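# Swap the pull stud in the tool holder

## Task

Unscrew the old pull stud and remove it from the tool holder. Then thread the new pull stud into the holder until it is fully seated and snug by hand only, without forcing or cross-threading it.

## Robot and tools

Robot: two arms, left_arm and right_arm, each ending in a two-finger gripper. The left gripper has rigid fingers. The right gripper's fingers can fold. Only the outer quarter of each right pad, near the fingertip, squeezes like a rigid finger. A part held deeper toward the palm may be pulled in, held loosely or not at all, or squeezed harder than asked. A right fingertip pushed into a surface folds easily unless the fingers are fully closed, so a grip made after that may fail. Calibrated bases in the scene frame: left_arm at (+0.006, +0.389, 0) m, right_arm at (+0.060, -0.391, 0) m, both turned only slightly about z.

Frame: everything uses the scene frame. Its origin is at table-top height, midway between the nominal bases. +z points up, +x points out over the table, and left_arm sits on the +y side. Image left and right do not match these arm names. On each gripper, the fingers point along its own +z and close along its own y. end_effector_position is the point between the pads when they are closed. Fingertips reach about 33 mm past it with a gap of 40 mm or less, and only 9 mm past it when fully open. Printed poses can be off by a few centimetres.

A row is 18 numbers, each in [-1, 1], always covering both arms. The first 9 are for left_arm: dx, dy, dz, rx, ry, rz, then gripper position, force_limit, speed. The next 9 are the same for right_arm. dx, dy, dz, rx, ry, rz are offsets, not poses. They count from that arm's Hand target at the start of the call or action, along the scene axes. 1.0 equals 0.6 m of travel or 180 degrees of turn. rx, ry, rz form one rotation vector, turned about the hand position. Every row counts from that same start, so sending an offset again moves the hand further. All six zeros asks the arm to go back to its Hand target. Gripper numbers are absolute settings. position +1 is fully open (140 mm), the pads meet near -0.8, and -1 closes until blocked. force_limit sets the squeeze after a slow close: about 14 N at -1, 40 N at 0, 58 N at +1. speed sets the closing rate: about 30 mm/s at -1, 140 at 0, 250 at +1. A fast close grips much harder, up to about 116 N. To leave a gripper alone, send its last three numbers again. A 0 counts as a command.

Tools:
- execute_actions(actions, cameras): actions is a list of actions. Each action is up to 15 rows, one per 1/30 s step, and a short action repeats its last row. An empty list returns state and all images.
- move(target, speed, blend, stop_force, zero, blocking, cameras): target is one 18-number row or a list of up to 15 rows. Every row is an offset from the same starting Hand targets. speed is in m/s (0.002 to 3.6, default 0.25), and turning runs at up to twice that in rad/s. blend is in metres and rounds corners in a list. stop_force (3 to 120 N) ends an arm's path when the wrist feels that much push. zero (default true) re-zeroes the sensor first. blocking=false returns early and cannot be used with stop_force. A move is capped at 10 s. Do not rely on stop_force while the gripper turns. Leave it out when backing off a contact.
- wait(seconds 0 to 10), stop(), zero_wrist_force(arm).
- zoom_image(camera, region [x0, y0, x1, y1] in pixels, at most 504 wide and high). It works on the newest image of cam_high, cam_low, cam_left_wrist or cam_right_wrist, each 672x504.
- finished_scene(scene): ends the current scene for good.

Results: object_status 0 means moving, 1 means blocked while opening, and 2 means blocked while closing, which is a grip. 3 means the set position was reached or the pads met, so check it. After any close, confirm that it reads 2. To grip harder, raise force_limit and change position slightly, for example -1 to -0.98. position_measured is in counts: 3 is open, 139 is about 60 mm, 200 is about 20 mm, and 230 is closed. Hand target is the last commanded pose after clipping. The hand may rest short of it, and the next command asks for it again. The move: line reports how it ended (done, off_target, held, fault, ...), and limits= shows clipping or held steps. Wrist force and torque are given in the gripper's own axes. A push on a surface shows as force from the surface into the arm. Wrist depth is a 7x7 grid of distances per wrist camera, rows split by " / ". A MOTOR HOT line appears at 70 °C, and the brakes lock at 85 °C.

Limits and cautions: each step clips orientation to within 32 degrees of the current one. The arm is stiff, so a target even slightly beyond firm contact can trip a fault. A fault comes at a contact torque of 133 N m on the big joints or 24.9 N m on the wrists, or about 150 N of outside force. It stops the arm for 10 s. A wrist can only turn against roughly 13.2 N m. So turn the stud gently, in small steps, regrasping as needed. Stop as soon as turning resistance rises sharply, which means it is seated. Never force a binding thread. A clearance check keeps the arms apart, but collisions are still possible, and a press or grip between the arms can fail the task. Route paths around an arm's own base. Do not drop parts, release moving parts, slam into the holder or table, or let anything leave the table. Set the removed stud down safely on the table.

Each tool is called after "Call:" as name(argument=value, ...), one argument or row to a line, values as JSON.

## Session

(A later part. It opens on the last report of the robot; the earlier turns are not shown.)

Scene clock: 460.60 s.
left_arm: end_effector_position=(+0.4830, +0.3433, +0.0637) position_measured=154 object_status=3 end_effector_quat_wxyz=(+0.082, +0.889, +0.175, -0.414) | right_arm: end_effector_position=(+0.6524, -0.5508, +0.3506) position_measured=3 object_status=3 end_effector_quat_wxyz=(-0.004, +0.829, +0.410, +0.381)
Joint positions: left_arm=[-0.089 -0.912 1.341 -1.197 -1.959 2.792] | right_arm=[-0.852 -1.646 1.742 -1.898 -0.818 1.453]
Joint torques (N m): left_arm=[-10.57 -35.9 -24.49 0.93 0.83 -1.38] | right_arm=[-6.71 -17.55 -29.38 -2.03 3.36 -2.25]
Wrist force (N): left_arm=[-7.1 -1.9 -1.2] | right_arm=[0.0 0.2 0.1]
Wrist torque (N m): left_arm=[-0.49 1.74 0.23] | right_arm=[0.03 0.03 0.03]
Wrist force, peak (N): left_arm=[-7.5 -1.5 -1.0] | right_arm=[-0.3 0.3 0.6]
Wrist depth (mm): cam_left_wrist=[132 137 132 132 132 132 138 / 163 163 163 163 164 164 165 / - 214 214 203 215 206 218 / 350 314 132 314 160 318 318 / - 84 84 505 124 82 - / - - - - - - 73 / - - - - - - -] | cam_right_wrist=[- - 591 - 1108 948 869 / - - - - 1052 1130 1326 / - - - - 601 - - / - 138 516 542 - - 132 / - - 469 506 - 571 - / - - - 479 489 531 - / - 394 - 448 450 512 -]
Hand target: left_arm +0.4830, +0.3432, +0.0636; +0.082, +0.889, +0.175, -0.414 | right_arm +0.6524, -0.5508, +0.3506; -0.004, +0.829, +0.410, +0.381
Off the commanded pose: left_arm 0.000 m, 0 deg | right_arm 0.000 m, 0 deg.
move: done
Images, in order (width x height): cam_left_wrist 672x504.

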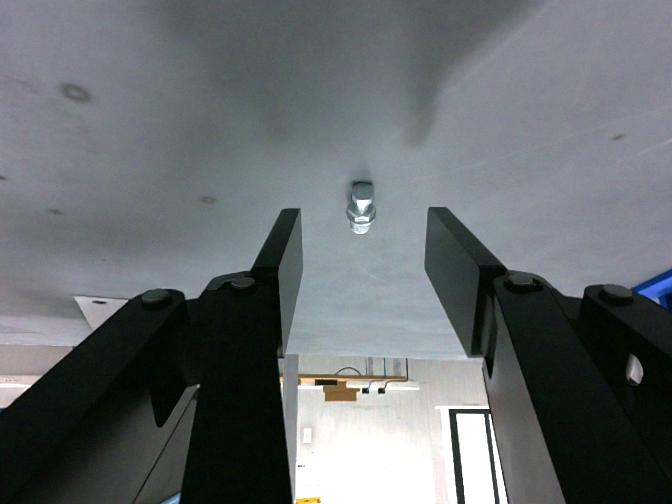

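Call:
move(
  target=[-0.0536, -0.0264, -0.0483, 0, 0, 0, -0.2, 0, -0.3, 0, 0, 0, 0, 0, 0, 1, 1, 1],
  speed=0.08,
  cameras=["cam_left_wrist"],
)

Call:
zoom_image(
  camera="cam_left_wrist",
  region=[290, 170, 440, 270],
)

Scene clock: 472.73 s.
left_arm: end_effector_position=(+0.4509, +0.3273, +0.0347) position_measured=154 object_status=3 end_effector_quat_wxyz=(+0.082, +0.889, +0.175, -0.414) | right_arm: end_effector_position=(+0.6524, -0.5508, +0.3506) position_measured=3 object_status=3 end_effector_quat_wxyz=(-0.004, +0.829, +0.410, +0.381)
Joint positions: left_arm=[-0.119 -0.951 1.494 -1.32 -1.981 2.769] | right_arm=[-0.852 -1.646 1.742 -1.898 -0.818 1.453]
Joint torques (N m): left_arm=[13.61 -34.18 -18.3 1.25 1.18 1.37] | right_arm=[-6.41 -17.79 -29.28 -2.08 3.45 -2.12]
Wrist force (N): left_arm=[-7.0 -1.7 -1.1] | right_arm=[0.2 -0.2 -0.3]
Wrist torque (N m): left_arm=[-0.45 1.71 0.32] | right_arm=[-0.04 -0.01 0.04]
Wrist force, peak (N): left_arm=[-7.6 -2.1 -0.7] | right_arm=[0.5 0.4 0.2]
Wrist depth (mm): cam_left_wrist=[- 93 96 96 97 97 101 / 119 119 119 125 120 115 121 / 156 156 156 157 157 158 169 / 228 229 193 211 161 213 233 / - 84 84 368 140 82 - / - - - - - - 73 / - - - - - - -] | cam_right_wrist=[- - - - 1114 944 831 / - - 572 - 1214 1098 - / 474 - - 607 - - - / - 138 - 539 - - 132 / - - - 488 - - - / - - - - - - - / - 394 430 - - - -]
Hand target: left_arm +0.4509, +0.3274, +0.0346; +0.082, +0.889, +0.175, -0.414 | right_arm +0.6524, -0.5508, +0.3506; -0.004, +0.829, +0.410, +0.381
Off the commanded pose: left_arm 0.000 m, 0 deg | right_arm 0.000 m, 0 deg.
move: done
Images, in order (width x height): cam_left_wrist 672x504.

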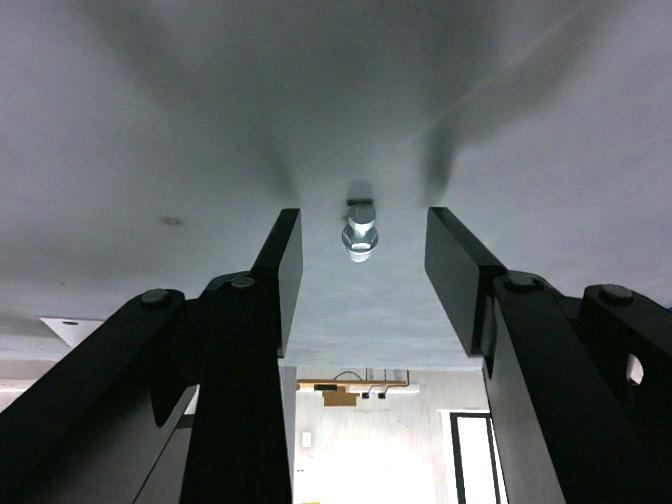

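Scaled by 3.360 from the camera's 672x504 image, which has a finer 960x720 frame.

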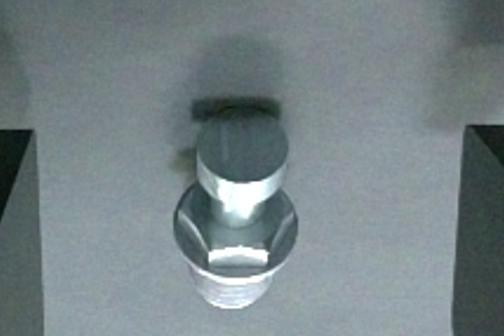

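Call:
move(
  target=[-0.0054, -0.0002, -0.0043, 0, 0, 0, -0.2, 0, -0.3, 0, 0, 0, 0, 0, 0, 1, 1, 1],
  speed=0.01,
  stop_force=4,
)

Call:
execute_actions(
  actions=[
    [[0,0,0,0,0,0,-1,0,-1,0,0,0,0,0,0,1,1,1]],
    [[0,0,0,0,0,0,-1,0,-1,0,0,0,0,0,0,1,1,1]],
    [[0,0,0,0,0,0,-1,0,-1,0,0,0,0,0,0,1,1,1]],
  ],
  cameras=["cam_left_wrist"],
)

Call:
zoom_image(
  camera="cam_left_wrist",
  region=[290, 170, 440, 270],
)

Scene clock: 484.00 s.
left_arm: end_effector_position=(+0.4476, +0.3273, +0.0320) position_measured=154 object_status=3 end_effector_quat_wxyz=(+0.082, +0.889, +0.175, -0.414) | right_arm: end_effector_position=(+0.6524, -0.5508, +0.3506) position_measured=3 object_status=3 end_effector_quat_wxyz=(-0.004, +0.829, +0.410, +0.381)
Joint positions: left_arm=[-0.12 -0.955 1.508 -1.331 -1.981 2.768] | right_arm=[-0.852 -1.646 1.742 -1.898 -0.818 1.453]
Joint torques (N m): left_arm=[-10.56 -45.82 -25.87 1.86 -1.79 -0.84] | right_arm=[-6.58 -17.8 -29.05 -1.98 3.49 -2.13]
Wrist force (N): left_arm=[-7.3 -1.8 -1.2] | right_arm=[0.1 0.0 -0.1]
Wrist torque (N m): left_arm=[-0.47 1.78 0.35] | right_arm=[-0.01 0.00 0.04]
Wrist force, peak (N): left_arm=[-7.6 -1.9 -1.0] | right_arm=[0.3 0.4 -0.4]
Wrist depth (mm): cam_left_wrist=[- 93 93 93 93 94 97 / 115 115 115 115 115 116 116 / 151 151 151 152 152 163 153 / 221 220 187 203 160 205 225 / - 84 84 425 140 82 - / - - - 2369 - - 73 / - - - 2797 - - -] | cam_right_wrist=[- 625 615 - 1114 976 847 / 489 - 552 - 1177 1093 1183 / - - - - 618 697 - / - 148 491 - - 620 132 / - - 468 - - - - / - - - 479 - - - / - 401 - - - - -]
Hand target: left_arm +0.4476, +0.3273, +0.0320; +0.082, +0.889, +0.175, -0.414 | right_arm +0.6524, -0.5508, +0.3506; -0.004, +0.829, +0.410, +0.381
Off the commanded pose: left_arm 0.000 m, 0 deg | right_arm 0.000 m, 0 deg.
move: done

Scene clock: 485.80 s.
left_arm: end_effector_position=(+0.4476, +0.3273, +0.0320) position_measured=218 object_status=0 end_effector_quat_wxyz=(+0.082, +0.889, +0.175, -0.414) | right_arm: end_effector_position=(+0.6524, -0.5508, +0.3506) position_measured=3 object_status=3 end_effector_quat_wxyz=(-0.004, +0.829, +0.410, +0.381)
Joint positions: left_arm=[-0.12 -0.955 1.508 -1.331 -1.981 2.768] | right_arm=[-0.852 -1.646 1.742 -1.898 -0.818 1.453]
Joint torques (N m): left_arm=[-10.56 -36.26 -24.87 1.44 0.02 0.62] | right_arm=[-6.69 -17.87 -28.82 -2.04 3.4 -2.24]
Wrist force (N): left_arm=[-9.3 -2.0 -3.6] | right_arm=[0.2 -0.1 -0.1]
Wrist torque (N m): left_arm=[-0.49 1.79 0.35] | right_arm=[-0.02 -0.02 0.03]
Wrist force, peak (N): left_arm=[-9.7 -1.9 -4.1] | right_arm=[0.3 0.4 0.1]
Wrist depth (mm): cam_left_wrist=[- 89 93 93 93 94 97 / 115 115 115 115 116 116 116 / 151 151 151 151 152 163 153 / 223 221 221 145 188 224 225 / 411 - 90 95 - 92 310 / - - - - - - - / - - - - - - -] | cam_right_wrist=[517 - 604 - 1147 952 834 / 498 - - - 1159 1052 - / - 493 - - - 1480 - / - 138 - - 584 599 132 / - - - - - 596 - / - - 450 - 502 541 - / - - 413 - 500 532 545]
Hand target: left_arm +0.4476, +0.3273, +0.0320; +0.082, +0.889, +0.175, -0.414 | right_arm +0.6524, -0.5508, +0.3506; -0.004, +0.829, +0.410, +0.381
Off the commanded pose: left_arm 0.000 m, 0 deg | right_arm 0.000 m, 0 deg.
Images, in order (width x height): cam_left_wrist 672x504.

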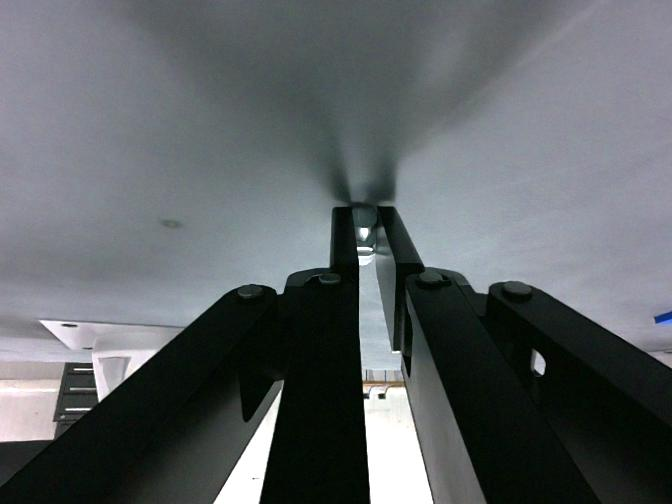

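Scaled by 3.360 from the camera's 672x504 image, which has a finer 960x720 frame.

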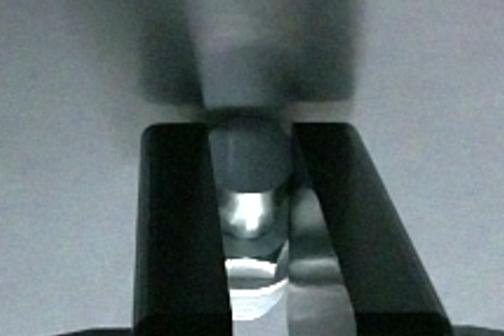

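Call:
move(
  target=[
    [0, 0, 0.17, 0, 0, 0, -1, 0, -1, 0, 0, 0, 0, 0, 0, 1, 1, 1],
    [0.1773, -0.0972, 0.1967, 0.2071, -0.5072, 0, -1, 0, -1, 0, 0, 0, 0, 0, 0, 1, 1, 1],
  ],
  speed=[0.15, 0.3],
  blend=[0.03, 0],
  cameras=["cam_left_wrist", "cam_high"],
)

Call:
zoom_image(
  camera="cam_left_wrist",
  region=[290, 170, 440, 270],
)

Scene clock: 503.93 s.
left_arm: end_effector_position=(+0.5539, +0.2689, +0.1499) position_measured=218 object_status=2 end_effector_quat_wxyz=(-0.079, +0.894, +0.175, +0.404) | right_arm: end_effector_position=(+0.6524, -0.5508, +0.3506) position_measured=3 object_status=3 end_effector_quat_wxyz=(-0.004, +0.829, +0.410, +0.381)
Joint positions: left_arm=[-0.869 -1.618 2.346 -2.6 -0.765 1.977] | right_arm=[-0.852 -1.646 1.742 -1.898 -0.818 1.453]
Joint torques (N m): left_arm=[7.13 -29.75 -20.39 -3.84 4 -0.09] | right_arm=[-6.07 -18.08 -28.98 -1.95 3.49 -2.15]
Wrist force (N): left_arm=[-0.8 0.6 0.1] | right_arm=[0.0 0.3 -0.2]
Wrist torque (N m): left_arm=[0.09 0.06 -0.12] | right_arm=[0.05 0.03 0.03]
Wrist force, peak (N): left_arm=[-9.9 -2.0 -4.0] | right_arm=[0.3 0.5 0.1]
Wrist depth (mm): cam_left_wrist=[452 465 413 - 443 461 - / 392 384 393 392 399 376 379 / 369 352 353 354 350 350 345 / 322 322 320 145 316 316 314 / 294 298 90 95 - 87 288 / - - - - - - - / - - - - - - -] | cam_right_wrist=[- - 646 - 1136 960 853 / - - - - 1125 1062 - / - 492 - - - 641 1311 / - 138 - - - - 132 / - - - 504 - 582 - / - 421 434 - - - - / - - 420 445 487 513 -]
Hand target: left_arm +0.5540, +0.2689, +0.1500; -0.079, +0.894, +0.175, +0.404 | right_arm +0.6524, -0.5508, +0.3506; -0.004, +0.829, +0.410, +0.381
Off the commanded pose: left_arm 0.000 m, 0 deg | right_arm 0.000 m, 0 deg.
move: done
Images, in order (width x height): cam_high 672x504, cam_left_wrist 672x504.

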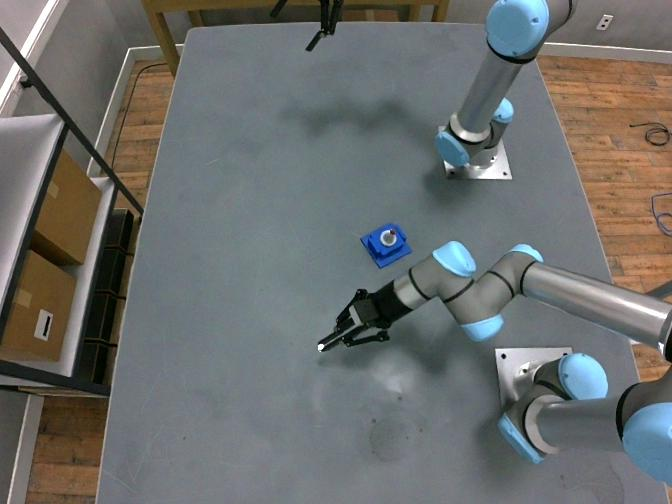

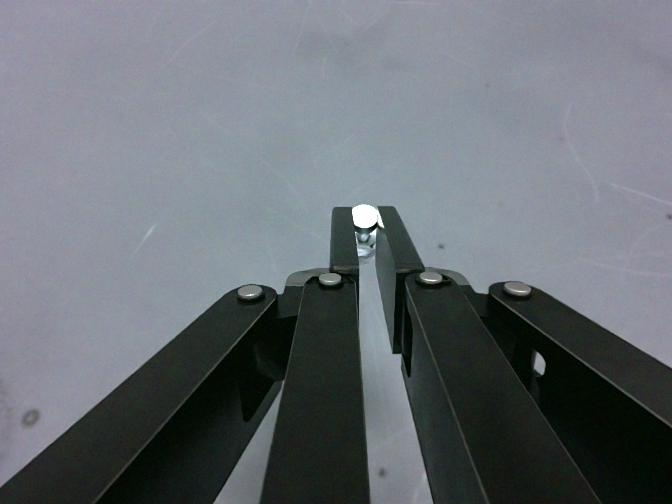

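Scaled by 3.360 from the camera's 672x504 image, which has a finer 960x720 frame.

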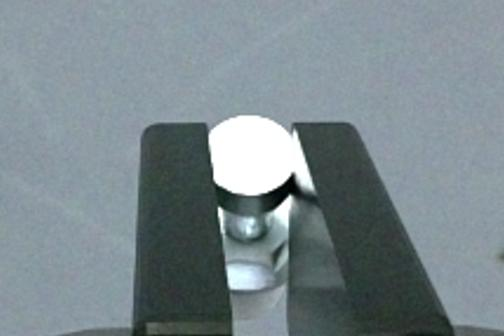

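Call:
move(
  target=[0, 0, -0.1533, 0, 0, 0, -1, 0, -1, 0, 0, 0, 0, 0, 0, 1, 1, 1],
  speed=0.1,
)

Call:
move(
  target=[0, 0, -0.0417, 0, 0, 0, -1, 0, -1, 0, 0, 0, 0, 0, 0, 1, 1, 1],
  speed=0.004,
  stop_force=4,
  cameras=["cam_left_wrist"],
)

Call:
zoom_image(
  camera="cam_left_wrist",
  region=[290, 170, 440, 270],
)

Scene clock: 510.50 s.
left_arm: end_effector_position=(+0.5540, +0.2689, +0.0580) position_measured=218 object_status=2 end_effector_quat_wxyz=(-0.079, +0.894, +0.175, +0.404) | right_arm: end_effector_position=(+0.6524, -0.5508, +0.3506) position_measured=3 object_status=3 end_effector_quat_wxyz=(-0.004, +0.829, +0.410, +0.381)
Joint positions: left_arm=[-0.869 -1.368 2.441 -2.945 -0.764 1.977] | right_arm=[-0.852 -1.646 1.742 -1.898 -0.818 1.453]
Joint torques (N m): left_arm=[13.83 -24.4 -20.42 -2.92 0.08 -0.74] | right_arm=[-5.68 -18.14 -29.29 -2.06 3.49 -2.21]
Wrist force (N): left_arm=[-1.0 0.2 -0.2] | right_arm=[0.0 0.1 -0.4]
Wrist torque (N m): left_arm=[0.01 0.12 -0.11] | right_arm=[0.01 0.02 0.03]
Wrist force, peak (N): left_arm=[-2.1 0.6 0.8] | right_arm=[-0.5 0.4 -0.1]
Wrist depth (mm): cam_left_wrist=[298 298 295 295 293 289 288 / 264 263 262 261 259 258 258 / 237 236 235 235 232 232 232 / 215 214 213 166 208 211 210 / 196 199 90 95 - 92 192 / - - - - - - - / - - - - - - -] | cam_right_wrist=[- 569 - - 1125 952 837 / - 530 - - 1141 1098 - / - - - - - - - / - 138 - - - - 135 / - - 473 502 - - - / - - 445 487 - - 572 / - - - - - - -]
Hand target: left_arm +0.5540, +0.2689, +0.0581; -0.079, +0.894, +0.175, +0.404 | right_arm +0.6524, -0.5508, +0.3506; -0.004, +0.829, +0.410, +0.381
Off the commanded pose: left_arm 0.000 m, 0 deg | right_arm 0.000 m, 0 deg.
move: done

Scene clock: 514.63 s.
left_arm: end_effector_position=(+0.5540, +0.2689, +0.0456) position_measured=218 object_status=2 end_effector_quat_wxyz=(-0.079, +0.894, +0.175, +0.404) | right_arm: end_effector_position=(+0.6524, -0.5508, +0.3506) position_measured=3 object_status=3 end_effector_quat_wxyz=(-0.004, +0.829, +0.410, +0.381)
Joint positions: left_arm=[-0.869 -1.327 2.449 -2.994 -0.764 1.976] | right_arm=[-0.852 -1.646 1.742 -1.898 -0.818 1.453]
Joint torques (N m): left_arm=[13.45 -35.41 -12.61 -0.31 -0.05 -1.26] | right_arm=[-5.59 -18.05 -29.12 -2.09 3.47 -2.19]
Wrist force (N): left_arm=[2.5 0.8 -2.6] | right_arm=[-0.1 0.1 -0.1]
Wrist torque (N m): left_arm=[0.01 0.11 -0.11] | right_arm=[0.02 0.04 0.03]
Wrist force, peak (N): left_arm=[6.0 0.8 -4.6] | right_arm=[-0.4 0.5 -0.1]
Wrist depth (mm): cam_left_wrist=[285 277 276 275 273 271 269 / 246 245 245 244 243 241 246 / 221 220 219 219 218 217 216 / 200 200 199 145 194 197 196 / 183 186 90 95 - 92 180 / - - - - - - - / - - - - - - -] | cam_right_wrist=[- 561 605 - 1098 960 856 / - - 562 - 681 1067 - / - - - - - - - / - 138 - - - - 132 / - - - 509 539 588 - / - 414 443 464 513 - - / - 396 411 - - - -]
Hand target: left_arm +0.5540, +0.2689, +0.0456; -0.079, +0.894, +0.175, +0.404 (not the last commanded pose) | right_arm +0.6524, -0.5508, +0.3506; -0.004, +0.829, +0.410, +0.381
Off the commanded pose: left_arm 0.013 m, 0 deg | right_arm 0.000 m, 0 deg.
move: contact (left_arm)
Images, in order (width x height): cam_left_wrist 672x504.

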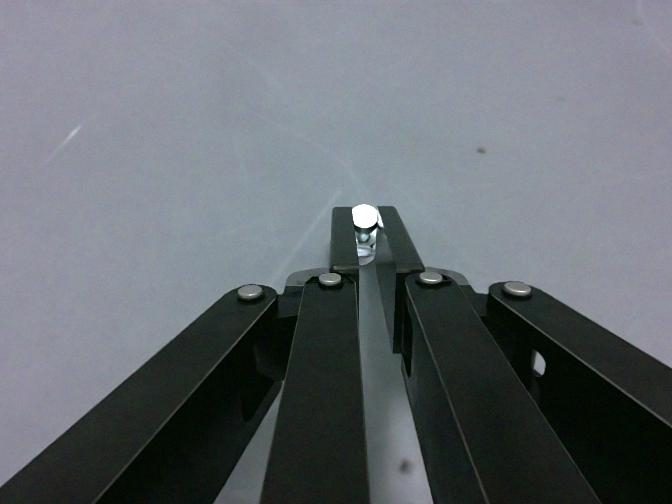

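Scaled by 3.360 from the camera's 672x504 image, which has a finer 960x720 frame.

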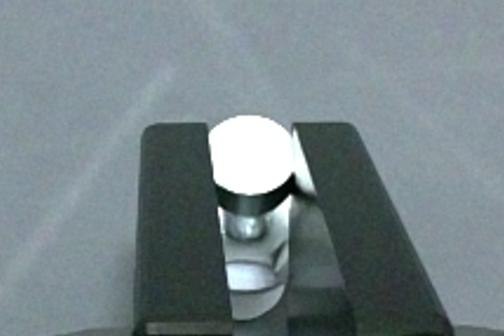

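Call:
move(
  target=[0, 0, 0.0004, 0, 0, 0, -1, 0, -1, 0, 0, 0, 0, 0, 0, 1, 1, 1],
  speed=0.01,
)

Call:
execute_actions(
  actions=[
    [[0,0,0,0,0,0,-0.3,0,-1,0,0,0,0,0,0,1,1,1]],
    [[0,0,0,0,0,0,-0.3,0,-1,0,0,0,0,0,0,1,1,1]],
    [[0,0,0,0,0,0,-0.3,0,-1,0,0,0,0,0,0,1,1,1]],
  ],
  cameras=["cam_left_wrist"],
)

Call:
zoom_image(
  camera="cam_left_wrist",
  region=[290, 170, 440, 270],
)

Scene clock: 527.27 s.
left_arm: end_effector_position=(+0.5540, +0.2690, +0.0459) position_measured=218 object_status=2 end_effector_quat_wxyz=(-0.079, +0.894, +0.175, +0.404) | right_arm: end_effector_position=(+0.6524, -0.5508, +0.3506) position_measured=3 object_status=3 end_effector_quat_wxyz=(-0.004, +0.829, +0.410, +0.381)
Joint positions: left_arm=[-0.869 -1.328 2.449 -2.993 -0.764 1.976] | right_arm=[-0.852 -1.646 1.742 -1.898 -0.818 1.453]
Joint torques (N m): left_arm=[12.37 -36.59 -18.9 -0.95 0.04 -1.28] | right_arm=[-6.08 -18.21 -29.2 -2.19 3.41 -2.18]
Wrist force (N): left_arm=[-0.8 0.3 0.0] | right_arm=[-0.1 0.0 -0.1]
Wrist torque (N m): left_arm=[0.02 0.08 -0.12] | right_arm=[-0.01 0.05 0.04]
Wrist force, peak (N): left_arm=[3.3 0.6 -2.7] | right_arm=[-0.2 0.5 0.2]
Wrist depth (mm): cam_left_wrist=[278 278 276 274 273 274 - / 247 246 245 244 243 241 240 / 220 216 220 219 218 217 216 / 201 200 199 144 194 198 196 / 184 186 90 95 - 92 180 / - - - - - - - / - - - - - - -] | cam_right_wrist=[537 535 - - 1114 960 840 / 504 - - 657 1020 1093 1208 / - - - - 632 - - / - 138 - - - - 132 / - - 469 501 532 - - / - 426 446 469 517 - - / - 403 - 461 - - 544]
Hand target: left_arm +0.5540, +0.2689, +0.0459; -0.079, +0.894, +0.175, +0.404 | right_arm +0.6524, -0.5508, +0.3506; -0.004, +0.829, +0.410, +0.381
Off the commanded pose: left_arm 0.000 m, 0 deg | right_arm 0.000 m, 0 deg.
move: done

Scene clock: 528.97 s.
left_arm: end_effector_position=(+0.5540, +0.2689, +0.0459) position_measured=167 object_status=3 end_effector_quat_wxyz=(-0.079, +0.894, +0.175, +0.404) | right_arm: end_effector_position=(+0.6524, -0.5508, +0.3506) position_measured=3 object_status=3 end_effector_quat_wxyz=(-0.004, +0.829, +0.410, +0.381)
Joint positions: left_arm=[-0.869 -1.328 2.449 -2.993 -0.764 1.976] | right_arm=[-0.852 -1.646 1.742 -1.898 -0.818 1.453]
Joint torques (N m): left_arm=[11.25 -30.02 -19.69 -3.11 0.41 -1.25] | right_arm=[-5.67 -18.59 -28.63 -2.04 3.43 -2.21]
Wrist force (N): left_arm=[-0.8 0.1 -0.1] | right_arm=[0.1 0.2 -0.1]
Wrist torque (N m): left_arm=[-0.02 0.11 -0.12] | right_arm=[0.03 0.00 0.03]
Wrist force, peak (N): left_arm=[-0.9 0.6 -0.1] | right_arm=[0.1 0.7 -0.4]
Wrist depth (mm): cam_left_wrist=[278 277 276 281 274 272 264 / 246 246 244 238 243 241 240 / 221 220 220 219 218 217 216 / 200 200 203 181 166 201 203 / 187 84 89 179 175 82 183 / - - - 167 167 - 72 / - - - 156 155 - -] | cam_right_wrist=[- - - 687 1093 952 837 / - 542 - - - 1082 - / - - - - - - - / - 138 - 536 - - 133 / - - - 545 - - - / - - - - - - 568 / - 408 - - - 496 -]
Hand target: left_arm +0.5540, +0.2689, +0.0459; -0.079, +0.894, +0.175, +0.404 | right_arm +0.6524, -0.5508, +0.3506; -0.004, +0.829, +0.410, +0.381
Off the commanded pose: left_arm 0.000 m, 0 deg | right_arm 0.000 m, 0 deg.
Images, in order (width x height): cam_left_wrist 672x504.

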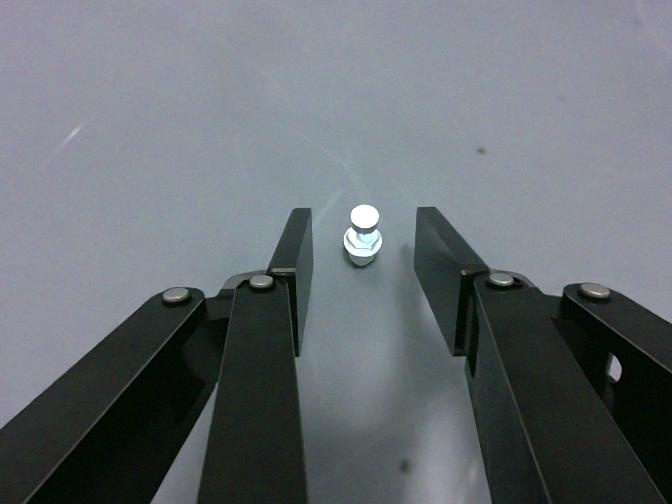

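Scaled by 3.360 from the camera's 672x504 image, which has a finer 960x720 frame.

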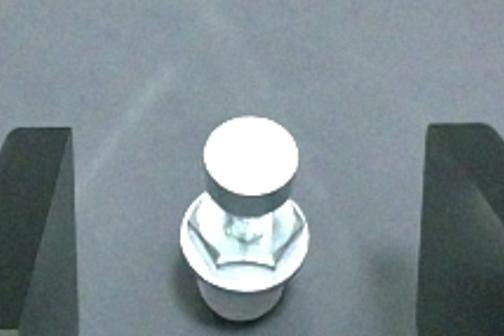

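Call:
move(
  target=[
    [-0.1155, -0.0471, 0.1107, 0, 0, 0, -0.3, 0, -1, 0, 0, 0, 0, 0, 0, 1, 1, 1],
    [-0.14, -0.1148, 0.2568, -0.102, 0.2506, 0, -0.3, 0, -1, 0, 0, 0, 0, 0, 0, 1, 1, 1],
    [-0.2067, -0.2815, 0.3235, 0.1985, 0.2554, -0.6197, -0.3, 0, -1, 0, 0, 0, 0, 0, 0, 1, 1, 1],
    [-0.2898, -0.4873, 0.2155, -0.3722, 0.0788, 0.5981, -0.3, 0, -1, 0, 0, 0, 0, 0, 0, 1, 1, 1],
  ],
  speed=[0.2, 0.45, 0.45, 0.45],
  blend=[0.02, 0.03, 0.03, 0],
  cameras=["cam_left_wrist", "cam_high"],
)

Call:
zoom_image(
  camera="cam_left_wrist",
  region=[315, 165, 405, 255],
)

Call:
zoom_image(
  camera="cam_high",
  region=[280, 300, 380, 400],
)

Scene clock: 586.13 s.
left_arm: end_effector_position=(+0.3800, -0.0235, +0.1750) position_measured=167 object_status=3 end_effector_quat_wxyz=(+0.063, +0.340, +0.937, -0.053) | right_arm: end_effector_position=(+0.6524, -0.5508, +0.3506) position_measured=3 object_status=3 end_effector_quat_wxyz=(-0.004, +0.829, +0.410, +0.381)
Joint positions: left_arm=[-1.04 -1.529 1.844 -2.051 -1.566 5.9] | right_arm=[-0.852 -1.646 1.742 -1.898 -0.818 1.453]
Joint torques (N m): left_arm=[14.16 -38.89 -29.68 -0.58 2.05 1.5] | right_arm=[-5.46 -18.56 -28.69 -2.17 3.53 -2.18]
Wrist force (N): left_arm=[-4.2 -1.2 -0.5] | right_arm=[0.0 0.1 -0.2]
Wrist torque (N m): left_arm=[-0.37 0.93 0.17] | right_arm=[0.01 0.02 0.03]
Wrist force, peak (N): left_arm=[-4.8 -1.6 -0.5] | right_arm=[-0.4 0.4 0.0]
Wrist depth (mm): cam_left_wrist=[276 275 271 269 268 260 257 / 320 304 291 277 281 280 278 / 328 319 330 256 269 304 301 / 360 358 337 276 143 326 326 / 391 80 89 368 123 82 343 / - - - 424 - - 72 / - - - 476 - - -] | cam_right_wrist=[- 587 - - 1125 944 831 / - - - - 1141 1098 1374 / - 494 - - - - 1500 / - 148 - - 574 - 132 / - - - 516 - - - / - 426 416 - - 540 - / - 408 429 - - 546 -]
Hand target: left_arm +0.3801, -0.0234, +0.1752; +0.063, +0.340, +0.937, -0.053 | right_arm +0.6524, -0.5508, +0.3506; -0.004, +0.829, +0.410, +0.381
Off the commanded pose: left_arm 0.000 m, 0 deg | right_arm 0.000 m, 0 deg.
move: done
Images, in order (width x height): cam_high 672x504, cam_left_wrist 672x504.

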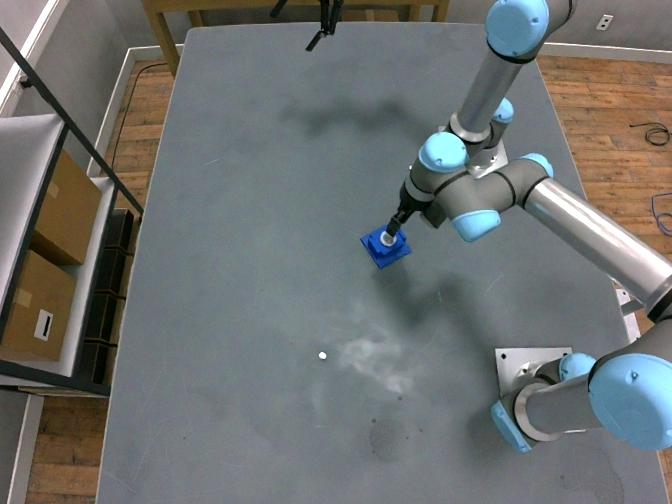

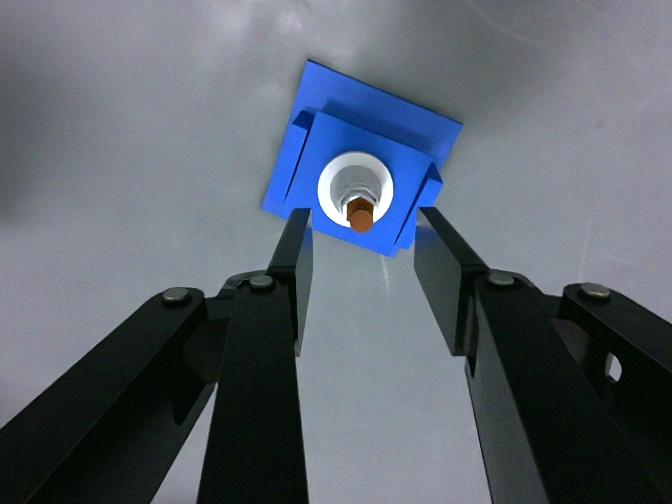

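Scaled by 5.600 from the camera's 672x504 image, which has a finer 960x720 frame.

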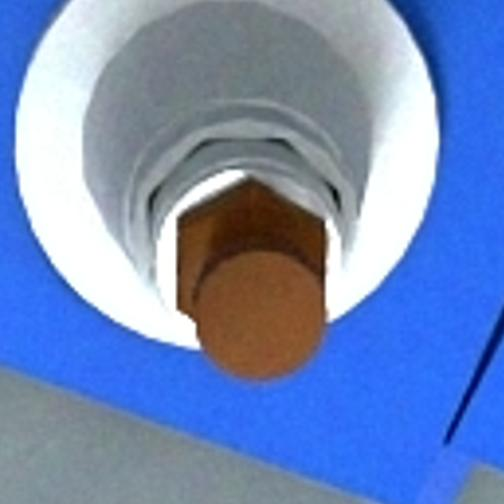

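Scaled by 5.040 from the camera's 672x504 image, which has a finer 960x720 frame.

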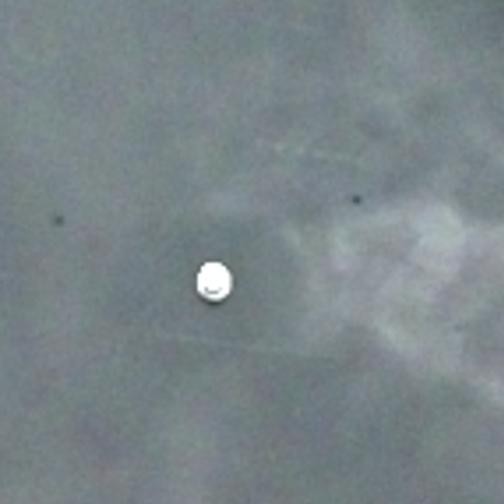

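Call:
move(
  target=[0.0055, -0.0095, -0.0658, 0, 0, 0, -0.3, 0, -1, 0, 0, 0, 0, 0, 0, 1, 1, 1],
  speed=0.06,
  cameras=["cam_left_wrist"],
)

Call:
zoom_image(
  camera="cam_left_wrist",
  region=[290, 160, 440, 310],
)

Scene clock: 593.60 s.
left_arm: end_effector_position=(+0.3834, -0.0291, +0.1356) position_measured=167 object_status=3 end_effector_quat_wxyz=(+0.063, +0.340, +0.937, -0.053) | right_arm: end_effector_position=(+0.6524, -0.5508, +0.3506) position_measured=3 object_status=3 end_effector_quat_wxyz=(-0.004, +0.829, +0.410, +0.381)
Joint positions: left_arm=[-1.04 -1.479 1.898 -2.154 -1.566 5.901] | right_arm=[-0.852 -1.646 1.742 -1.898 -0.818 1.453]
Joint torques (N m): left_arm=[13.41 -40.42 -29.91 -0.84 -1.77 1.44] | right_arm=[-5.22 -18.52 -28.45 -2.17 3.51 -2.22]
Wrist force (N): left_arm=[-4.6 -1.0 -0.7] | right_arm=[-0.2 0.4 0.1]
Wrist torque (N m): left_arm=[-0.34 1.02 0.05] | right_arm=[0.07 0.08 0.03]
Wrist force, peak (N): left_arm=[-4.8 -1.3 -0.6] | right_arm=[0.3 0.6 0.1]
Wrist depth (mm): cam_left_wrist=[241 240 235 233 228 227 224 / 261 258 253 239 243 241 238 / 284 280 272 216 225 267 263 / 311 307 292 171 143 286 285 / - 80 89 310 123 82 296 / - - - 370 - - 72 / - - - 413 - - -] | cam_right_wrist=[- - - 695 1125 952 831 / - - 581 - 1119 1072 - / - 486 - - - - - / - 148 488 - - - 132 / - 445 473 - - - - / - - - - - 545 590 / - 401 425 - - - 561]
Hand target: left_arm +0.3834, -0.0291, +0.1357; +0.063, +0.340, +0.937, -0.053 | right_arm +0.6524, -0.5508, +0.3506; -0.004, +0.829, +0.410, +0.381
Off the commanded pose: left_arm 0.000 m, 0 deg | right_arm 0.000 m, 0 deg.
move: done
Images, in order (width x height): cam_left_wrist 672x504.

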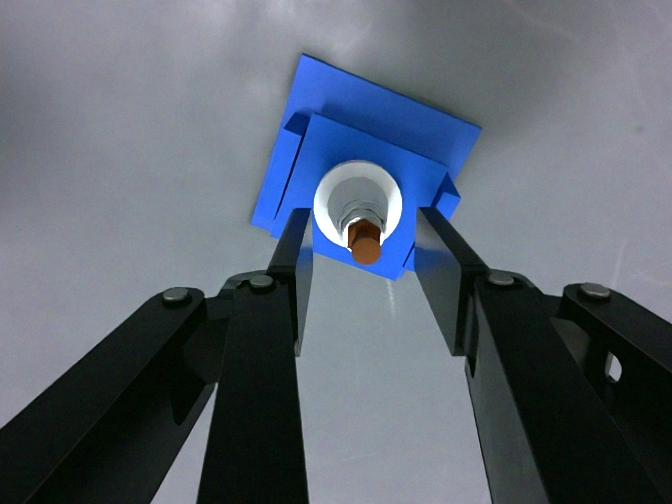

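Scaled by 3.360 from the camera's 672x504 image, which has a finer 960x720 frame.

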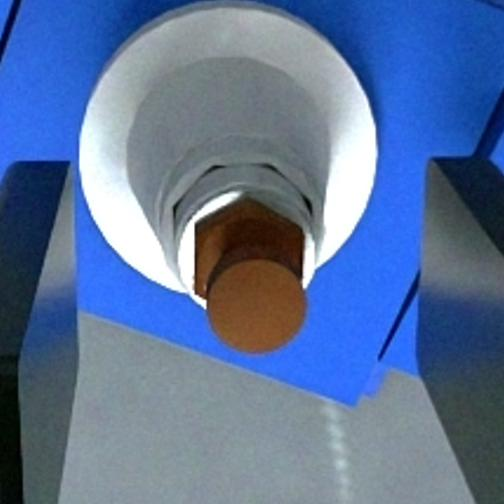

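Call:
execute_actions(
  actions=[
    [[0,0,0,0,0,0,-1,0,-1,0,0,0,0,0,0,1,1,1]],
    [[0,0,0,0,0,0,-1,0,-1,0,0,0,0,0,0,1,1,1]],
    [[0,0,0,0,0,0,-1,0,-1,0,0,0,0,0,0,1,1,1]],
  ],
  cameras=["cam_left_wrist"],
)

Call:
zoom_image(
  camera="cam_left_wrist",
  region=[290, 160, 440, 310],
)

Scene clock: 601.63 s.
left_arm: end_effector_position=(+0.3834, -0.0292, +0.1357) position_measured=214 object_status=2 end_effector_quat_wxyz=(+0.063, +0.340, +0.937, -0.053) | right_arm: end_effector_position=(+0.6524, -0.5508, +0.3506) position_measured=3 object_status=3 end_effector_quat_wxyz=(-0.004, +0.829, +0.410, +0.381)
Joint positions: left_arm=[-1.04 -1.479 1.898 -2.154 -1.566 5.901] | right_arm=[-0.852 -1.646 1.742 -1.898 -0.818 1.453]
Joint torques (N m): left_arm=[5.69 -33.4 -23.32 -3.67 0.48 -0.19] | right_arm=[-5.41 -19.02 -28.57 -2.18 3.46 -2.23]
Wrist force (N): left_arm=[-2.2 -2.1 -9.6] | right_arm=[0.0 0.2 0.1]
Wrist torque (N m): left_arm=[-0.29 1.05 0.09] | right_arm=[0.02 0.02 0.04]
Wrist force, peak (N): left_arm=[-1.6 -2.0 -10.1] | right_arm=[0.1 0.2 -0.5]
Wrist depth (mm): cam_left_wrist=[241 240 235 232 229 227 224 / 258 256 245 239 244 244 242 / 286 282 275 218 229 263 261 / 317 - 302 145 234 291 283 / 346 - 90 89 - 93 301 / - 64 - - - - - / - - - - - - -] | cam_right_wrist=[- - - 687 1125 952 831 / - - 588 - 1125 1087 - / - - 544 576 622 - - / - 138 - - - 623 132 / - - - - 503 - - / - - 445 - - - - / - - - - - - -]
Hand target: left_arm +0.3834, -0.0291, +0.1357; +0.063, +0.340, +0.937, -0.053 | right_arm +0.6524, -0.5508, +0.3506; -0.004, +0.829, +0.410, +0.381
Off the commanded pose: left_arm 0.000 m, 0 deg | right_arm 0.000 m, 0 deg.
Images, in order (width x height): cam_left_wrist 672x504.

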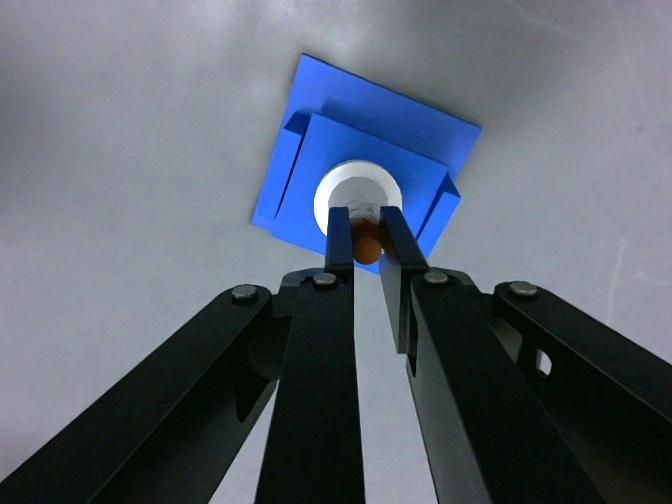

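Scaled by 3.360 from the camera's 672x504 image, which has a finer 960x720 frame.

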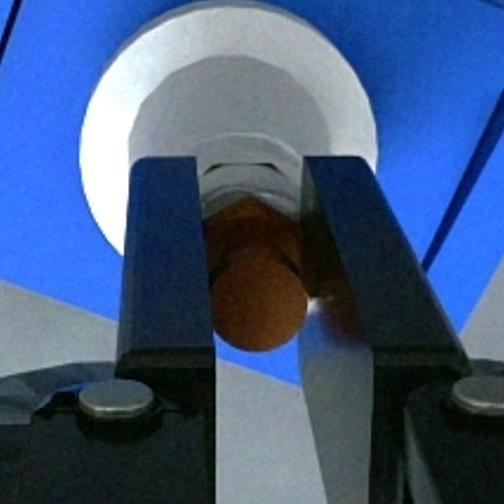

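Call:
move(
  target=[
    [-0.00006, 0.0001, 0.00072, -0.041, 0.071, 0.4935, -1, 0, -1, 0, 0, 0, 0, 0, 0, 1, 1, 1],
    [-0.00012, 0.00021, 0.00144, -0.082, 0.142, 0.987, -1, 0, -1, 0, 0, 0, 0, 0, 0, 1, 1, 1],
  ],
  speed=0.4,
  blend=0.02,
)

Scene clock: 613.77 s.
left_arm: end_effector_position=(+0.3834, -0.0290, +0.1366) position_measured=214 object_status=2 end_effector_quat_wxyz=(+0.053, +0.937, -0.339, +0.063) | right_arm: end_effector_position=(+0.6524, -0.5508, +0.3506) position_measured=3 object_status=3 end_effector_quat_wxyz=(-0.004, +0.829, +0.410, +0.381)
Joint positions: left_arm=[-1.04 -1.48 1.896 -2.151 -1.566 2.758] | right_arm=[-0.852 -1.646 1.742 -1.898 -0.818 1.453]
Joint torques (N m): left_arm=[-7.39 -33.21 -21.5 -8.76 6.96 -1.96] | right_arm=[-5.08 -18.83 -28.34 -2.24 3.4 -2.21]
Wrist force (N): left_arm=[-38.5 1.6 -24.1] | right_arm=[-0.2 0.1 0.1]
Wrist torque (N m): left_arm=[-0.37 0.58 0.00] | right_arm=[0.00 0.07 0.03]
Wrist force, peak (N): left_arm=[-39.7 0.3 -30.9] | right_arm=[0.5 0.3 0.1]
Wrist depth (mm): cam_left_wrist=[249 252 254 - 258 261 264 / 256 259 261 258 262 268 273 / 265 267 267 220 231 278 281 / 273 275 268 145 234 288 291 / 283 281 90 89 - 93 299 / - 64 - - - - - / - - - - - - -] | cam_right_wrist=[- - - - 1136 956 825 / - - - - 685 1103 - / - - 494 - 648 1490 1416 / - 138 478 537 - - 135 / - 417 - 498 - - - / - - - - - - - / - 401 - - - - -]
Hand target: left_arm +0.3833, -0.0290, +0.1366; +0.053, +0.937, -0.339, +0.063 | right_arm +0.6524, -0.5508, +0.3506; -0.004, +0.829, +0.410, +0.381
Off the commanded pose: left_arm 0.000 m, 0 deg | right_arm 0.000 m, 0 deg.
move: done

Call:
move(
  target=[-0.00066, 0.00057, 0.0002, 0, 0, 0, -1, 0, -1, 0, 0, 0, 0, 0, 0, 1, 1, 1],
  speed=0.01,
)

Scene clock: 626.73 s.
left_arm: end_effector_position=(+0.3830, -0.0287, +0.1367) position_measured=214 object_status=2 end_effector_quat_wxyz=(+0.053, +0.937, -0.339, +0.063) | right_arm: end_effector_position=(+0.6524, -0.5508, +0.3506) position_measured=3 object_status=3 end_effector_quat_wxyz=(-0.004, +0.829, +0.410, +0.381)
Joint positions: left_arm=[-1.04 -1.481 1.897 -2.151 -1.566 2.757] | right_arm=[-0.852 -1.646 1.742 -1.898 -0.818 1.453]
Joint torques (N m): left_arm=[-7.5 -45.5 -23.53 -3.37 4.15 -1.56] | right_arm=[-4.82 -18.93 -28.03 -2.16 3.47 -2.2]
Wrist force (N): left_arm=[-10.2 3.4 7.2] | right_arm=[-0.1 0.3 0.0]
Wrist torque (N m): left_arm=[-0.43 0.64 0.12] | right_arm=[0.05 0.05 0.04]
Wrist force, peak (N): left_arm=[-37.9 1.2 -25.4] | right_arm=[0.3 0.5 0.0]
Wrist depth (mm): cam_left_wrist=[249 251 253 256 259 261 264 / 257 260 262 257 263 269 272 / 264 267 268 222 231 278 280 / 273 275 274 145 234 288 291 / 283 280 90 89 - 93 298 / - 64 - - - - - / - - - - - - -] | cam_right_wrist=[520 - - 665 1119 968 831 / - - 564 - 1153 1093 1319 / - - - 593 627 - - / - 138 - - - - 132 / - 447 - - - - - / - - - 479 - 557 - / - - - - - 510 -]
Hand target: left_arm +0.3830, -0.0287, +0.1367; +0.053, +0.937, -0.339, +0.063 | right_arm +0.6524, -0.5508, +0.3506; -0.004, +0.829, +0.410, +0.381
Off the commanded pose: left_arm 0.000 m, 0 deg | right_arm 0.000 m, 0 deg.
move: done

Call:
move(
  target=[
    [-0.00015, -0.00049, 0.0008, -0.041, 0.071, 0.4935, -1, 0, -1, 0, 0, 0, 0, 0, 0, 1, 1, 1],
    [0.000515, -0.00032, 0.00157, -0.082, 0.142, 0.987, -1, 0, -1, 0, 0, 0, 0, 0, 0, 1, 1, 1],
  ],
  speed=0.5,
  blend=0.02,
)

Scene clock: 642.37 s.
left_arm: end_effector_position=(+0.3833, -0.0288, +0.1376) position_measured=214 object_status=2 end_effector_quat_wxyz=(+0.063, +0.338, +0.938, -0.053) | right_arm: end_effector_position=(+0.6524, -0.5508, +0.3506) position_measured=3 object_status=3 end_effector_quat_wxyz=(-0.004, +0.829, +0.410, +0.381)
Joint positions: left_arm=[-1.04 -1.482 1.895 -2.149 -1.566 -0.386] | right_arm=[-0.852 -1.646 1.742 -1.898 -0.818 1.453]
Joint torques (N m): left_arm=[-7.96 -46.91 -19.87 -2.6 1.26 -1.58] | right_arm=[-4.28 -18.94 -28.74 -2.27 3.46 -2.27]
Wrist force (N): left_arm=[-4.2 -4.6 11.8] | right_arm=[-0.1 -0.2 0.0]
Wrist torque (N m): left_arm=[0.07 0.91 0.04] | right_arm=[-0.05 0.06 0.03]
Wrist force, peak (N): left_arm=[-5.3 1.0 18.2] | right_arm=[-0.1 0.5 -0.4]
Wrist depth (mm): cam_left_wrist=[246 242 236 234 231 228 226 / 263 260 255 241 246 245 244 / 286 283 273 219 233 268 262 / 317 309 307 144 235 288 287 / 349 331 90 89 - 93 305 / - 64 - - - - - / - - - - - - -] | cam_right_wrist=[- - - - 1136 948 831 / - - - 602 1220 1082 - / - - - 581 - - - / - 138 - - - - 132 / - - - - - - - / - 427 451 - - - 604 / - - - - 475 562 -]
Hand target: left_arm +0.3833, -0.0289, +0.1376; +0.063, +0.338, +0.938, -0.053 | right_arm +0.6524, -0.5508, +0.3506; -0.004, +0.829, +0.410, +0.381
Off the commanded pose: left_arm 0.000 m, 0 deg | right_arm 0.000 m, 0 deg.
move: done

Call:
move(
  target=[
    [-0.000103, 0.00079, 0.000385, -0.041, 0.071, 0.4935, -1, 0, -1, 0, 0, 0, 0, 0, 0, 1, 1, 1],
    [-0.000884, 0.000815, 0.000993, -0.082, 0.142, 0.987, -1, 0, -1, 0, 0, 0, 0, 0, 0, 1, 1, 1],
    [-0.000877, 0.00019, 0.00176, 0.041, -0.071, -0.4935, -1, 0, -1, 0, 0, 0, 0, 0, 0, 1, 1, 1],
    [-0.000653, 0.000112, 0.002014, 0.0273, -0.0473, -0.329, -1, 0, -1, 0, 0, 0, 0, 0, 0, 1, 1, 1],
  ],
  speed=0.5,
  blend=0.02,
)

Scene clock: 661.97 s.
left_arm: end_effector_position=(+0.3829, -0.0288, +0.1388) position_measured=214 object_status=2 end_effector_quat_wxyz=(+0.081, +0.762, +0.643, -0.015) | right_arm: end_effector_position=(+0.6524, -0.5508, +0.3506) position_measured=3 object_status=3 end_effector_quat_wxyz=(-0.004, +0.829, +0.410, +0.381)
Joint positions: left_arm=[-1.04 -1.483 1.894 -2.146 -1.566 -5.621] | right_arm=[-0.852 -1.646 1.742 -1.898 -0.818 1.453]
Joint torques (N m): left_arm=[-8.42 -37.15 -15.04 -2.36 3.17 -1.49] | right_arm=[-4.45 -19.75 -28.48 -2.38 3.53 -2.26]
Wrist force (N): left_arm=[-4.9 -6.8 -8.8] | right_arm=[0.0 0.2 -0.2]
Wrist torque (N m): left_arm=[0.11 1.05 0.02] | right_arm=[0.02 0.02 0.04]
Wrist force, peak (N): left_arm=[-3.0 -9.2 -15.9] | right_arm=[0.2 0.4 -0.4]
Wrist depth (mm): cam_left_wrist=[223 227 231 235 240 245 250 / 239 242 245 245 255 264 271 / 255 260 259 222 234 287 292 / 281 285 288 145 143 310 323 / 303 298 90 89 - 93 344 / - 64 - - - - - / - - - - - - -] | cam_right_wrist=[525 578 593 - 1125 952 828 / - 524 552 - 1108 1103 - / - - 553 568 571 1509 - / - 139 467 536 - - 132 / - 443 483 - - - - / - - - - 508 - - / - - - - - - -]
Hand target: left_arm +0.3829, -0.0288, +0.1388; +0.081, +0.762, +0.643, -0.015 | right_arm +0.6524, -0.5508, +0.3506; -0.004, +0.829, +0.410, +0.381
Off the commanded pose: left_arm 0.000 m, 0 deg | right_arm 0.000 m, 0 deg.
move: done

Call:
move(
  target=[
    [0.000089, 0.000505, -0.000066, 0, 0, 0, -0.3, 0, -0.6, 0, 0, 0, 0, 0, 0, 1, 1, 1],
    [0.000089, 0.000505, -0.000066, 0.041, -0.071, -0.4935, -0.3, 0, -0.6, 0, 0, 0, 0, 0, 0, 1, 1, 1],
    [0.000089, 0.000505, -0.000066, 0.082, -0.142, -0.987, -0.3, 0, -0.6, 0, 0, 0, 0, 0, 0, 1, 1, 1],
    [0.000089, 0.000505, -0.000066, -0.041, 0.071, 0.4935, -0.3, 0, -0.6, 0, 0, 0, 0, 0, 0, 1, 1, 1],
    [0.000089, 0.000505, -0.000066, 0, 0, 0, -0.3, 0, -0.6, 0, 0, 0, 0, 0, 0, 1, 1, 1],
    [0.000089, 0.000505, -0.000066, 0.041, -0.071, -0.4935, -0.3, 0, -0.6, 0, 0, 0, 0, 0, 0, 1, 1, 1],
    [0.000089, 0.000505, -0.000066, 0.082, -0.142, -0.987, -0.3, 0, -0.6, 0, 0, 0, 0, 0, 0, 1, 1, 1],
    [0.000089, 0.000505, -0.000066, -0.041, 0.071, 0.4935, -0.3, 0, -0.6, 0, 0, 0, 0, 0, 0, 1, 1, 1],
    [0.000089, 0.000505, -0.000066, -0.0273, 0.0473, 0.329, -0.3, 0, -0.6, 0, 0, 0, 0, 0, 0, 1, 1, 1],
  ],
  speed=0.9,
  blend=[0, 0.02, 0.02, 0.02, 0.02, 0.02, 0.02, 0.02, 0],
)

Call:
execute_actions(
  actions=[
    [[0,0,0,0,0,0,-1,0,-1,0,0,0,0,0,0,1,1,1]],
    [[0,0,0,0,0,0,-1,0,-1,0,0,0,0,0,0,1,1,1]],
    [[0,0,0,0,0,0,-1,0,-1,0,0,0,0,0,0,1,1,1]],
  ],
  cameras=["cam_left_wrist"],
)

Scene clock: 685.93 s.
left_arm: end_effector_position=(+0.3829, -0.0285, +0.1388) position_measured=167 object_status=3 end_effector_quat_wxyz=(+0.063, +0.338, +0.938, -0.053) | right_arm: end_effector_position=(+0.6524, -0.5508, +0.3506) position_measured=3 object_status=3 end_effector_quat_wxyz=(-0.004, +0.829, +0.410, +0.381)
Joint positions: left_arm=[-1.04 -1.484 1.895 -2.146 -1.566 5.897] | right_arm=[-0.852 -1.646 1.742 -1.898 -0.818 1.453]
Joint torques (N m): left_arm=[9.52 -16.16 -28.68 -0.88 0.11 1.46] | right_arm=[-4.05 -19.83 -28.3 -2.26 3.52 -2.25]
Wrist force (N): left_arm=[-5.2 -0.1 -0.1] | right_arm=[-0.1 0.2 -0.2]
Wrist torque (N m): left_arm=[-0.16 1.14 0.17] | right_arm=[0.03 0.04 0.04]
Wrist force, peak (N): left_arm=[-5.7 -6.2 -8.4] | right_arm=[0.0 0.5 -0.4]
Wrist depth (mm): cam_left_wrist=[244 242 237 235 231 229 227 / 263 260 257 243 247 248 244 / - 287 280 219 229 265 263 / 328 311 296 172 143 290 287 / 342 80 89 328 123 82 300 / - - - 373 - - 72 / - - - 417 - - -] | cam_right_wrist=[- 562 - - 1103 956 843 / 484 521 601 615 687 1077 - / 470 494 524 565 - - - / - 148 504 - - - 133 / - - - 496 - - - / - - - - - - - / - - 434 437 - - 535]
Hand target: left_arm +0.3829, -0.0285, +0.1388; +0.063, +0.338, +0.938, -0.053 | right_arm +0.6524, -0.5508, +0.3506; -0.004, +0.829, +0.410, +0.381
Off the commanded pose: left_arm 0.000 m, 0 deg | right_arm 0.000 m, 0 deg.
move: done

Scene clock: 687.63 s.
left_arm: end_effector_position=(+0.3829, -0.0285, +0.1388) position_measured=214 object_status=2 end_effector_quat_wxyz=(+0.063, +0.338, +0.938, -0.053) | right_arm: end_effector_position=(+0.6524, -0.5508, +0.3506) position_measured=3 object_status=3 end_effector_quat_wxyz=(-0.004, +0.829, +0.410, +0.381)
Joint positions: left_arm=[-1.04 -1.484 1.895 -2.146 -1.566 5.897] | right_arm=[-0.852 -1.646 1.742 -1.898 -0.818 1.453]
Joint torques (N m): left_arm=[-4.35 -16.24 -22.37 -1.38 1.75 1.33] | right_arm=[-4.39 -20.11 -28.4 -2.37 3.51 -2.18]
Wrist force (N): left_arm=[-4.6 -1.7 -9.3] | right_arm=[-0.1 0.0 -0.1]
Wrist torque (N m): left_arm=[-0.12 1.22 0.12] | right_arm=[-0.02 0.05 0.03]
Wrist force, peak (N): left_arm=[-4.6 -1.7 -9.3] | right_arm=[0.1 0.4 -0.7]
Wrist depth (mm): cam_left_wrist=[244 242 241 236 232 229 224 / 264 261 257 244 247 249 247 / 287 284 275 219 234 267 264 / 314 312 304 144 128 291 287 / 350 333 90 89 - 93 307 / - 64 - - - - - / - - - - - - -] | cam_right_wrist=[- - 601 639 1114 964 840 / - 534 - - 1077 1057 - / - - 565 584 - - - / - 138 491 - 609 627 132 / - - 497 - - - - / - - - - - - - / - 400 410 - 460 - -]
Hand target: left_arm +0.3829, -0.0285, +0.1388; +0.063, +0.338, +0.938, -0.053 | right_arm +0.6524, -0.5508, +0.3506; -0.004, +0.829, +0.410, +0.381
Off the commanded pose: left_arm 0.000 m, 0 deg | right_arm 0.000 m, 0 deg.
Images, in order (width x height): cam_left_wrist 672x504.

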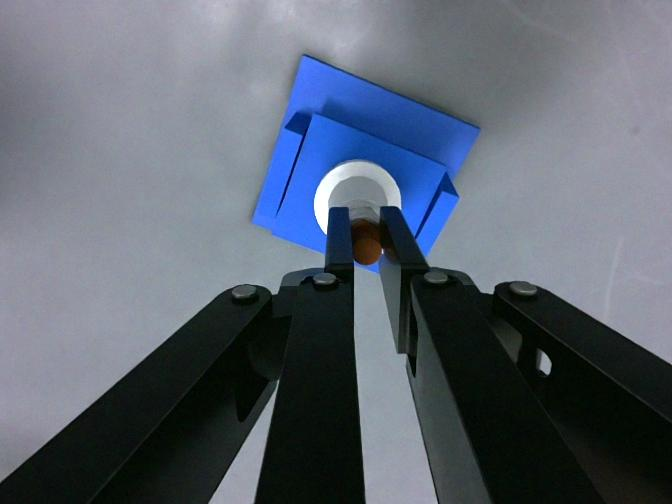

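Call:
move(
  target=[
    [-0.0000737, 0.000127, 0.000885, -0.041, 0.071, 0.4935, -1, 0, -1, 0, 0, 0, 0, 0, 0, 1, 1, 1],
    [-0.000134, 0.000231, 0.001605, -0.082, 0.142, 0.987, -1, 0, -1, 0, 0, 0, 0, 0, 0, 1, 1, 1],
    [-0.000194, 0.000334, 0.002325, 0.041, -0.071, -0.4935, -1, 0, -1, 0, 0, 0, 0, 0, 0, 1, 1, 1],
    [-0.000254, 0.000438, 0.003045, 0, 0, 0, -1, 0, -1, 0, 0, 0, 0, 0, 0, 1, 1, 1],
  ],
  speed=0.6,
  blend=0.02,
)

Call:
move(
  target=[
    [-0.00006, 0.0001035, 0.00072, -0.041, 0.071, 0.4935, -1, 0, -1, 0, 0, 0, 0, 0, 0, 1, 1, 1],
    [-0.00012, 0.000207, 0.00144, -0.082, 0.142, 0.987, -1, 0, -1, 0, 0, 0, 0, 0, 0, 1, 1, 1],
    [-0.00018, 0.00031, 0.00216, 0.041, -0.071, -0.4935, -1, 0, -1, 0, 0, 0, 0, 0, 0, 1, 1, 1],
    [-0.0002, 0.000345, 0.0024, 0.0273, -0.0473, -0.329, -1, 0, -1, 0, 0, 0, 0, 0, 0, 1, 1, 1],
  ],
  speed=0.6,
  blend=0.02,
)

Scene clock: 700.70 s.
left_arm: end_effector_position=(+0.3828, -0.0282, +0.1406) position_measured=214 object_status=2 end_effector_quat_wxyz=(+0.063, +0.338, +0.937, -0.053) | right_arm: end_effector_position=(+0.6524, -0.5508, +0.3506) position_measured=3 object_status=3 end_effector_quat_wxyz=(-0.004, +0.829, +0.410, +0.381)
Joint positions: left_arm=[-1.04 -1.487 1.892 -2.142 -1.566 -0.386] | right_arm=[-0.852 -1.646 1.742 -1.898 -0.818 1.453]
Joint torques (N m): left_arm=[-5.01 -40.99 -16.2 -1.27 -0.46 -1.69] | right_arm=[-4.04 -19.9 -27.97 -2.45 3.54 -2.2]
Wrist force (N): left_arm=[-4.6 -1.3 -0.6] | right_arm=[-0.1 0.2 0.1]
Wrist torque (N m): left_arm=[-0.13 1.11 0.05] | right_arm=[0.04 0.05 0.03]
Wrist force, peak (N): left_arm=[-16.8 -0.3 -15.2] | right_arm=[-0.1 0.7 0.0]
Wrist depth (mm): cam_left_wrist=[246 244 239 237 233 230 228 / 267 260 259 244 248 249 246 / 289 286 277 221 236 268 275 / 332 314 304 155 240 292 289 / 349 - 90 89 - 93 311 / - 64 - - - - - / - - - - - - -] | cam_right_wrist=[- - - - 1108 960 834 / - 542 604 - 1077 1098 - / - - - - - - - / - 138 - - - 596 132 / - 428 - - - 582 - / - 415 453 - 505 574 561 / - 400 423 - - - -]
Hand target: left_arm +0.3828, -0.0282, +0.1406; +0.063, +0.338, +0.938, -0.053 | right_arm +0.6524, -0.5508, +0.3506; -0.004, +0.829, +0.410, +0.381
Off the commanded pose: left_arm 0.000 m, 0 deg | right_arm 0.000 m, 0 deg.
move: done

Scene clock: 705.70 s.
left_arm: end_effector_position=(+0.3827, -0.0280, +0.1421) position_measured=214 object_status=2 end_effector_quat_wxyz=(+0.081, +0.762, +0.643, -0.015) | right_arm: end_effector_position=(+0.6524, -0.5508, +0.3506) position_measured=3 object_status=3 end_effector_quat_wxyz=(-0.004, +0.829, +0.410, +0.381)
Joint positions: left_arm=[-1.04 -1.488 1.89 -2.137 -1.566 -5.621] | right_arm=[-0.852 -1.646 1.742 -1.898 -0.818 1.453]
Joint torques (N m): left_arm=[-8.32 -39.03 -15.12 -1.57 1.88 -1.72] | right_arm=[-3.6 -20.3 -28.15 -2.37 3.47 -2.28]
Wrist force (N): left_arm=[-7.2 -4.9 -4.7] | right_arm=[-0.3 0.5 -0.1]
Wrist torque (N m): left_arm=[0.01 1.03 0.02] | right_arm=[0.09 0.08 0.04]
Wrist force, peak (N): left_arm=[-16.3 0.2 -14.9] | right_arm=[0.0 0.0 -0.7]
Wrist depth (mm): cam_left_wrist=[226 230 232 238 244 249 254 / 242 245 244 248 258 268 271 / 259 255 265 225 238 290 301 / 279 292 289 130 143 318 322 / 307 - 90 89 - 93 82 / - 64 - - - - - / - - - - - - -] | cam_right_wrist=[- - - - 1136 952 822 / - - - 579 1171 1082 1261 / - - - 574 - - 1214 / - 139 - - - - 132 / - - 445 - - - - / - 415 441 - 503 - - / - 382 - - - - -]
Hand target: left_arm +0.3826, -0.0280, +0.1420; +0.081, +0.762, +0.643, -0.015 | right_arm +0.6524, -0.5508, +0.3506; -0.004, +0.829, +0.410, +0.381
Off the commanded pose: left_arm 0.000 m, 0 deg | right_arm 0.000 m, 0 deg.
move: done


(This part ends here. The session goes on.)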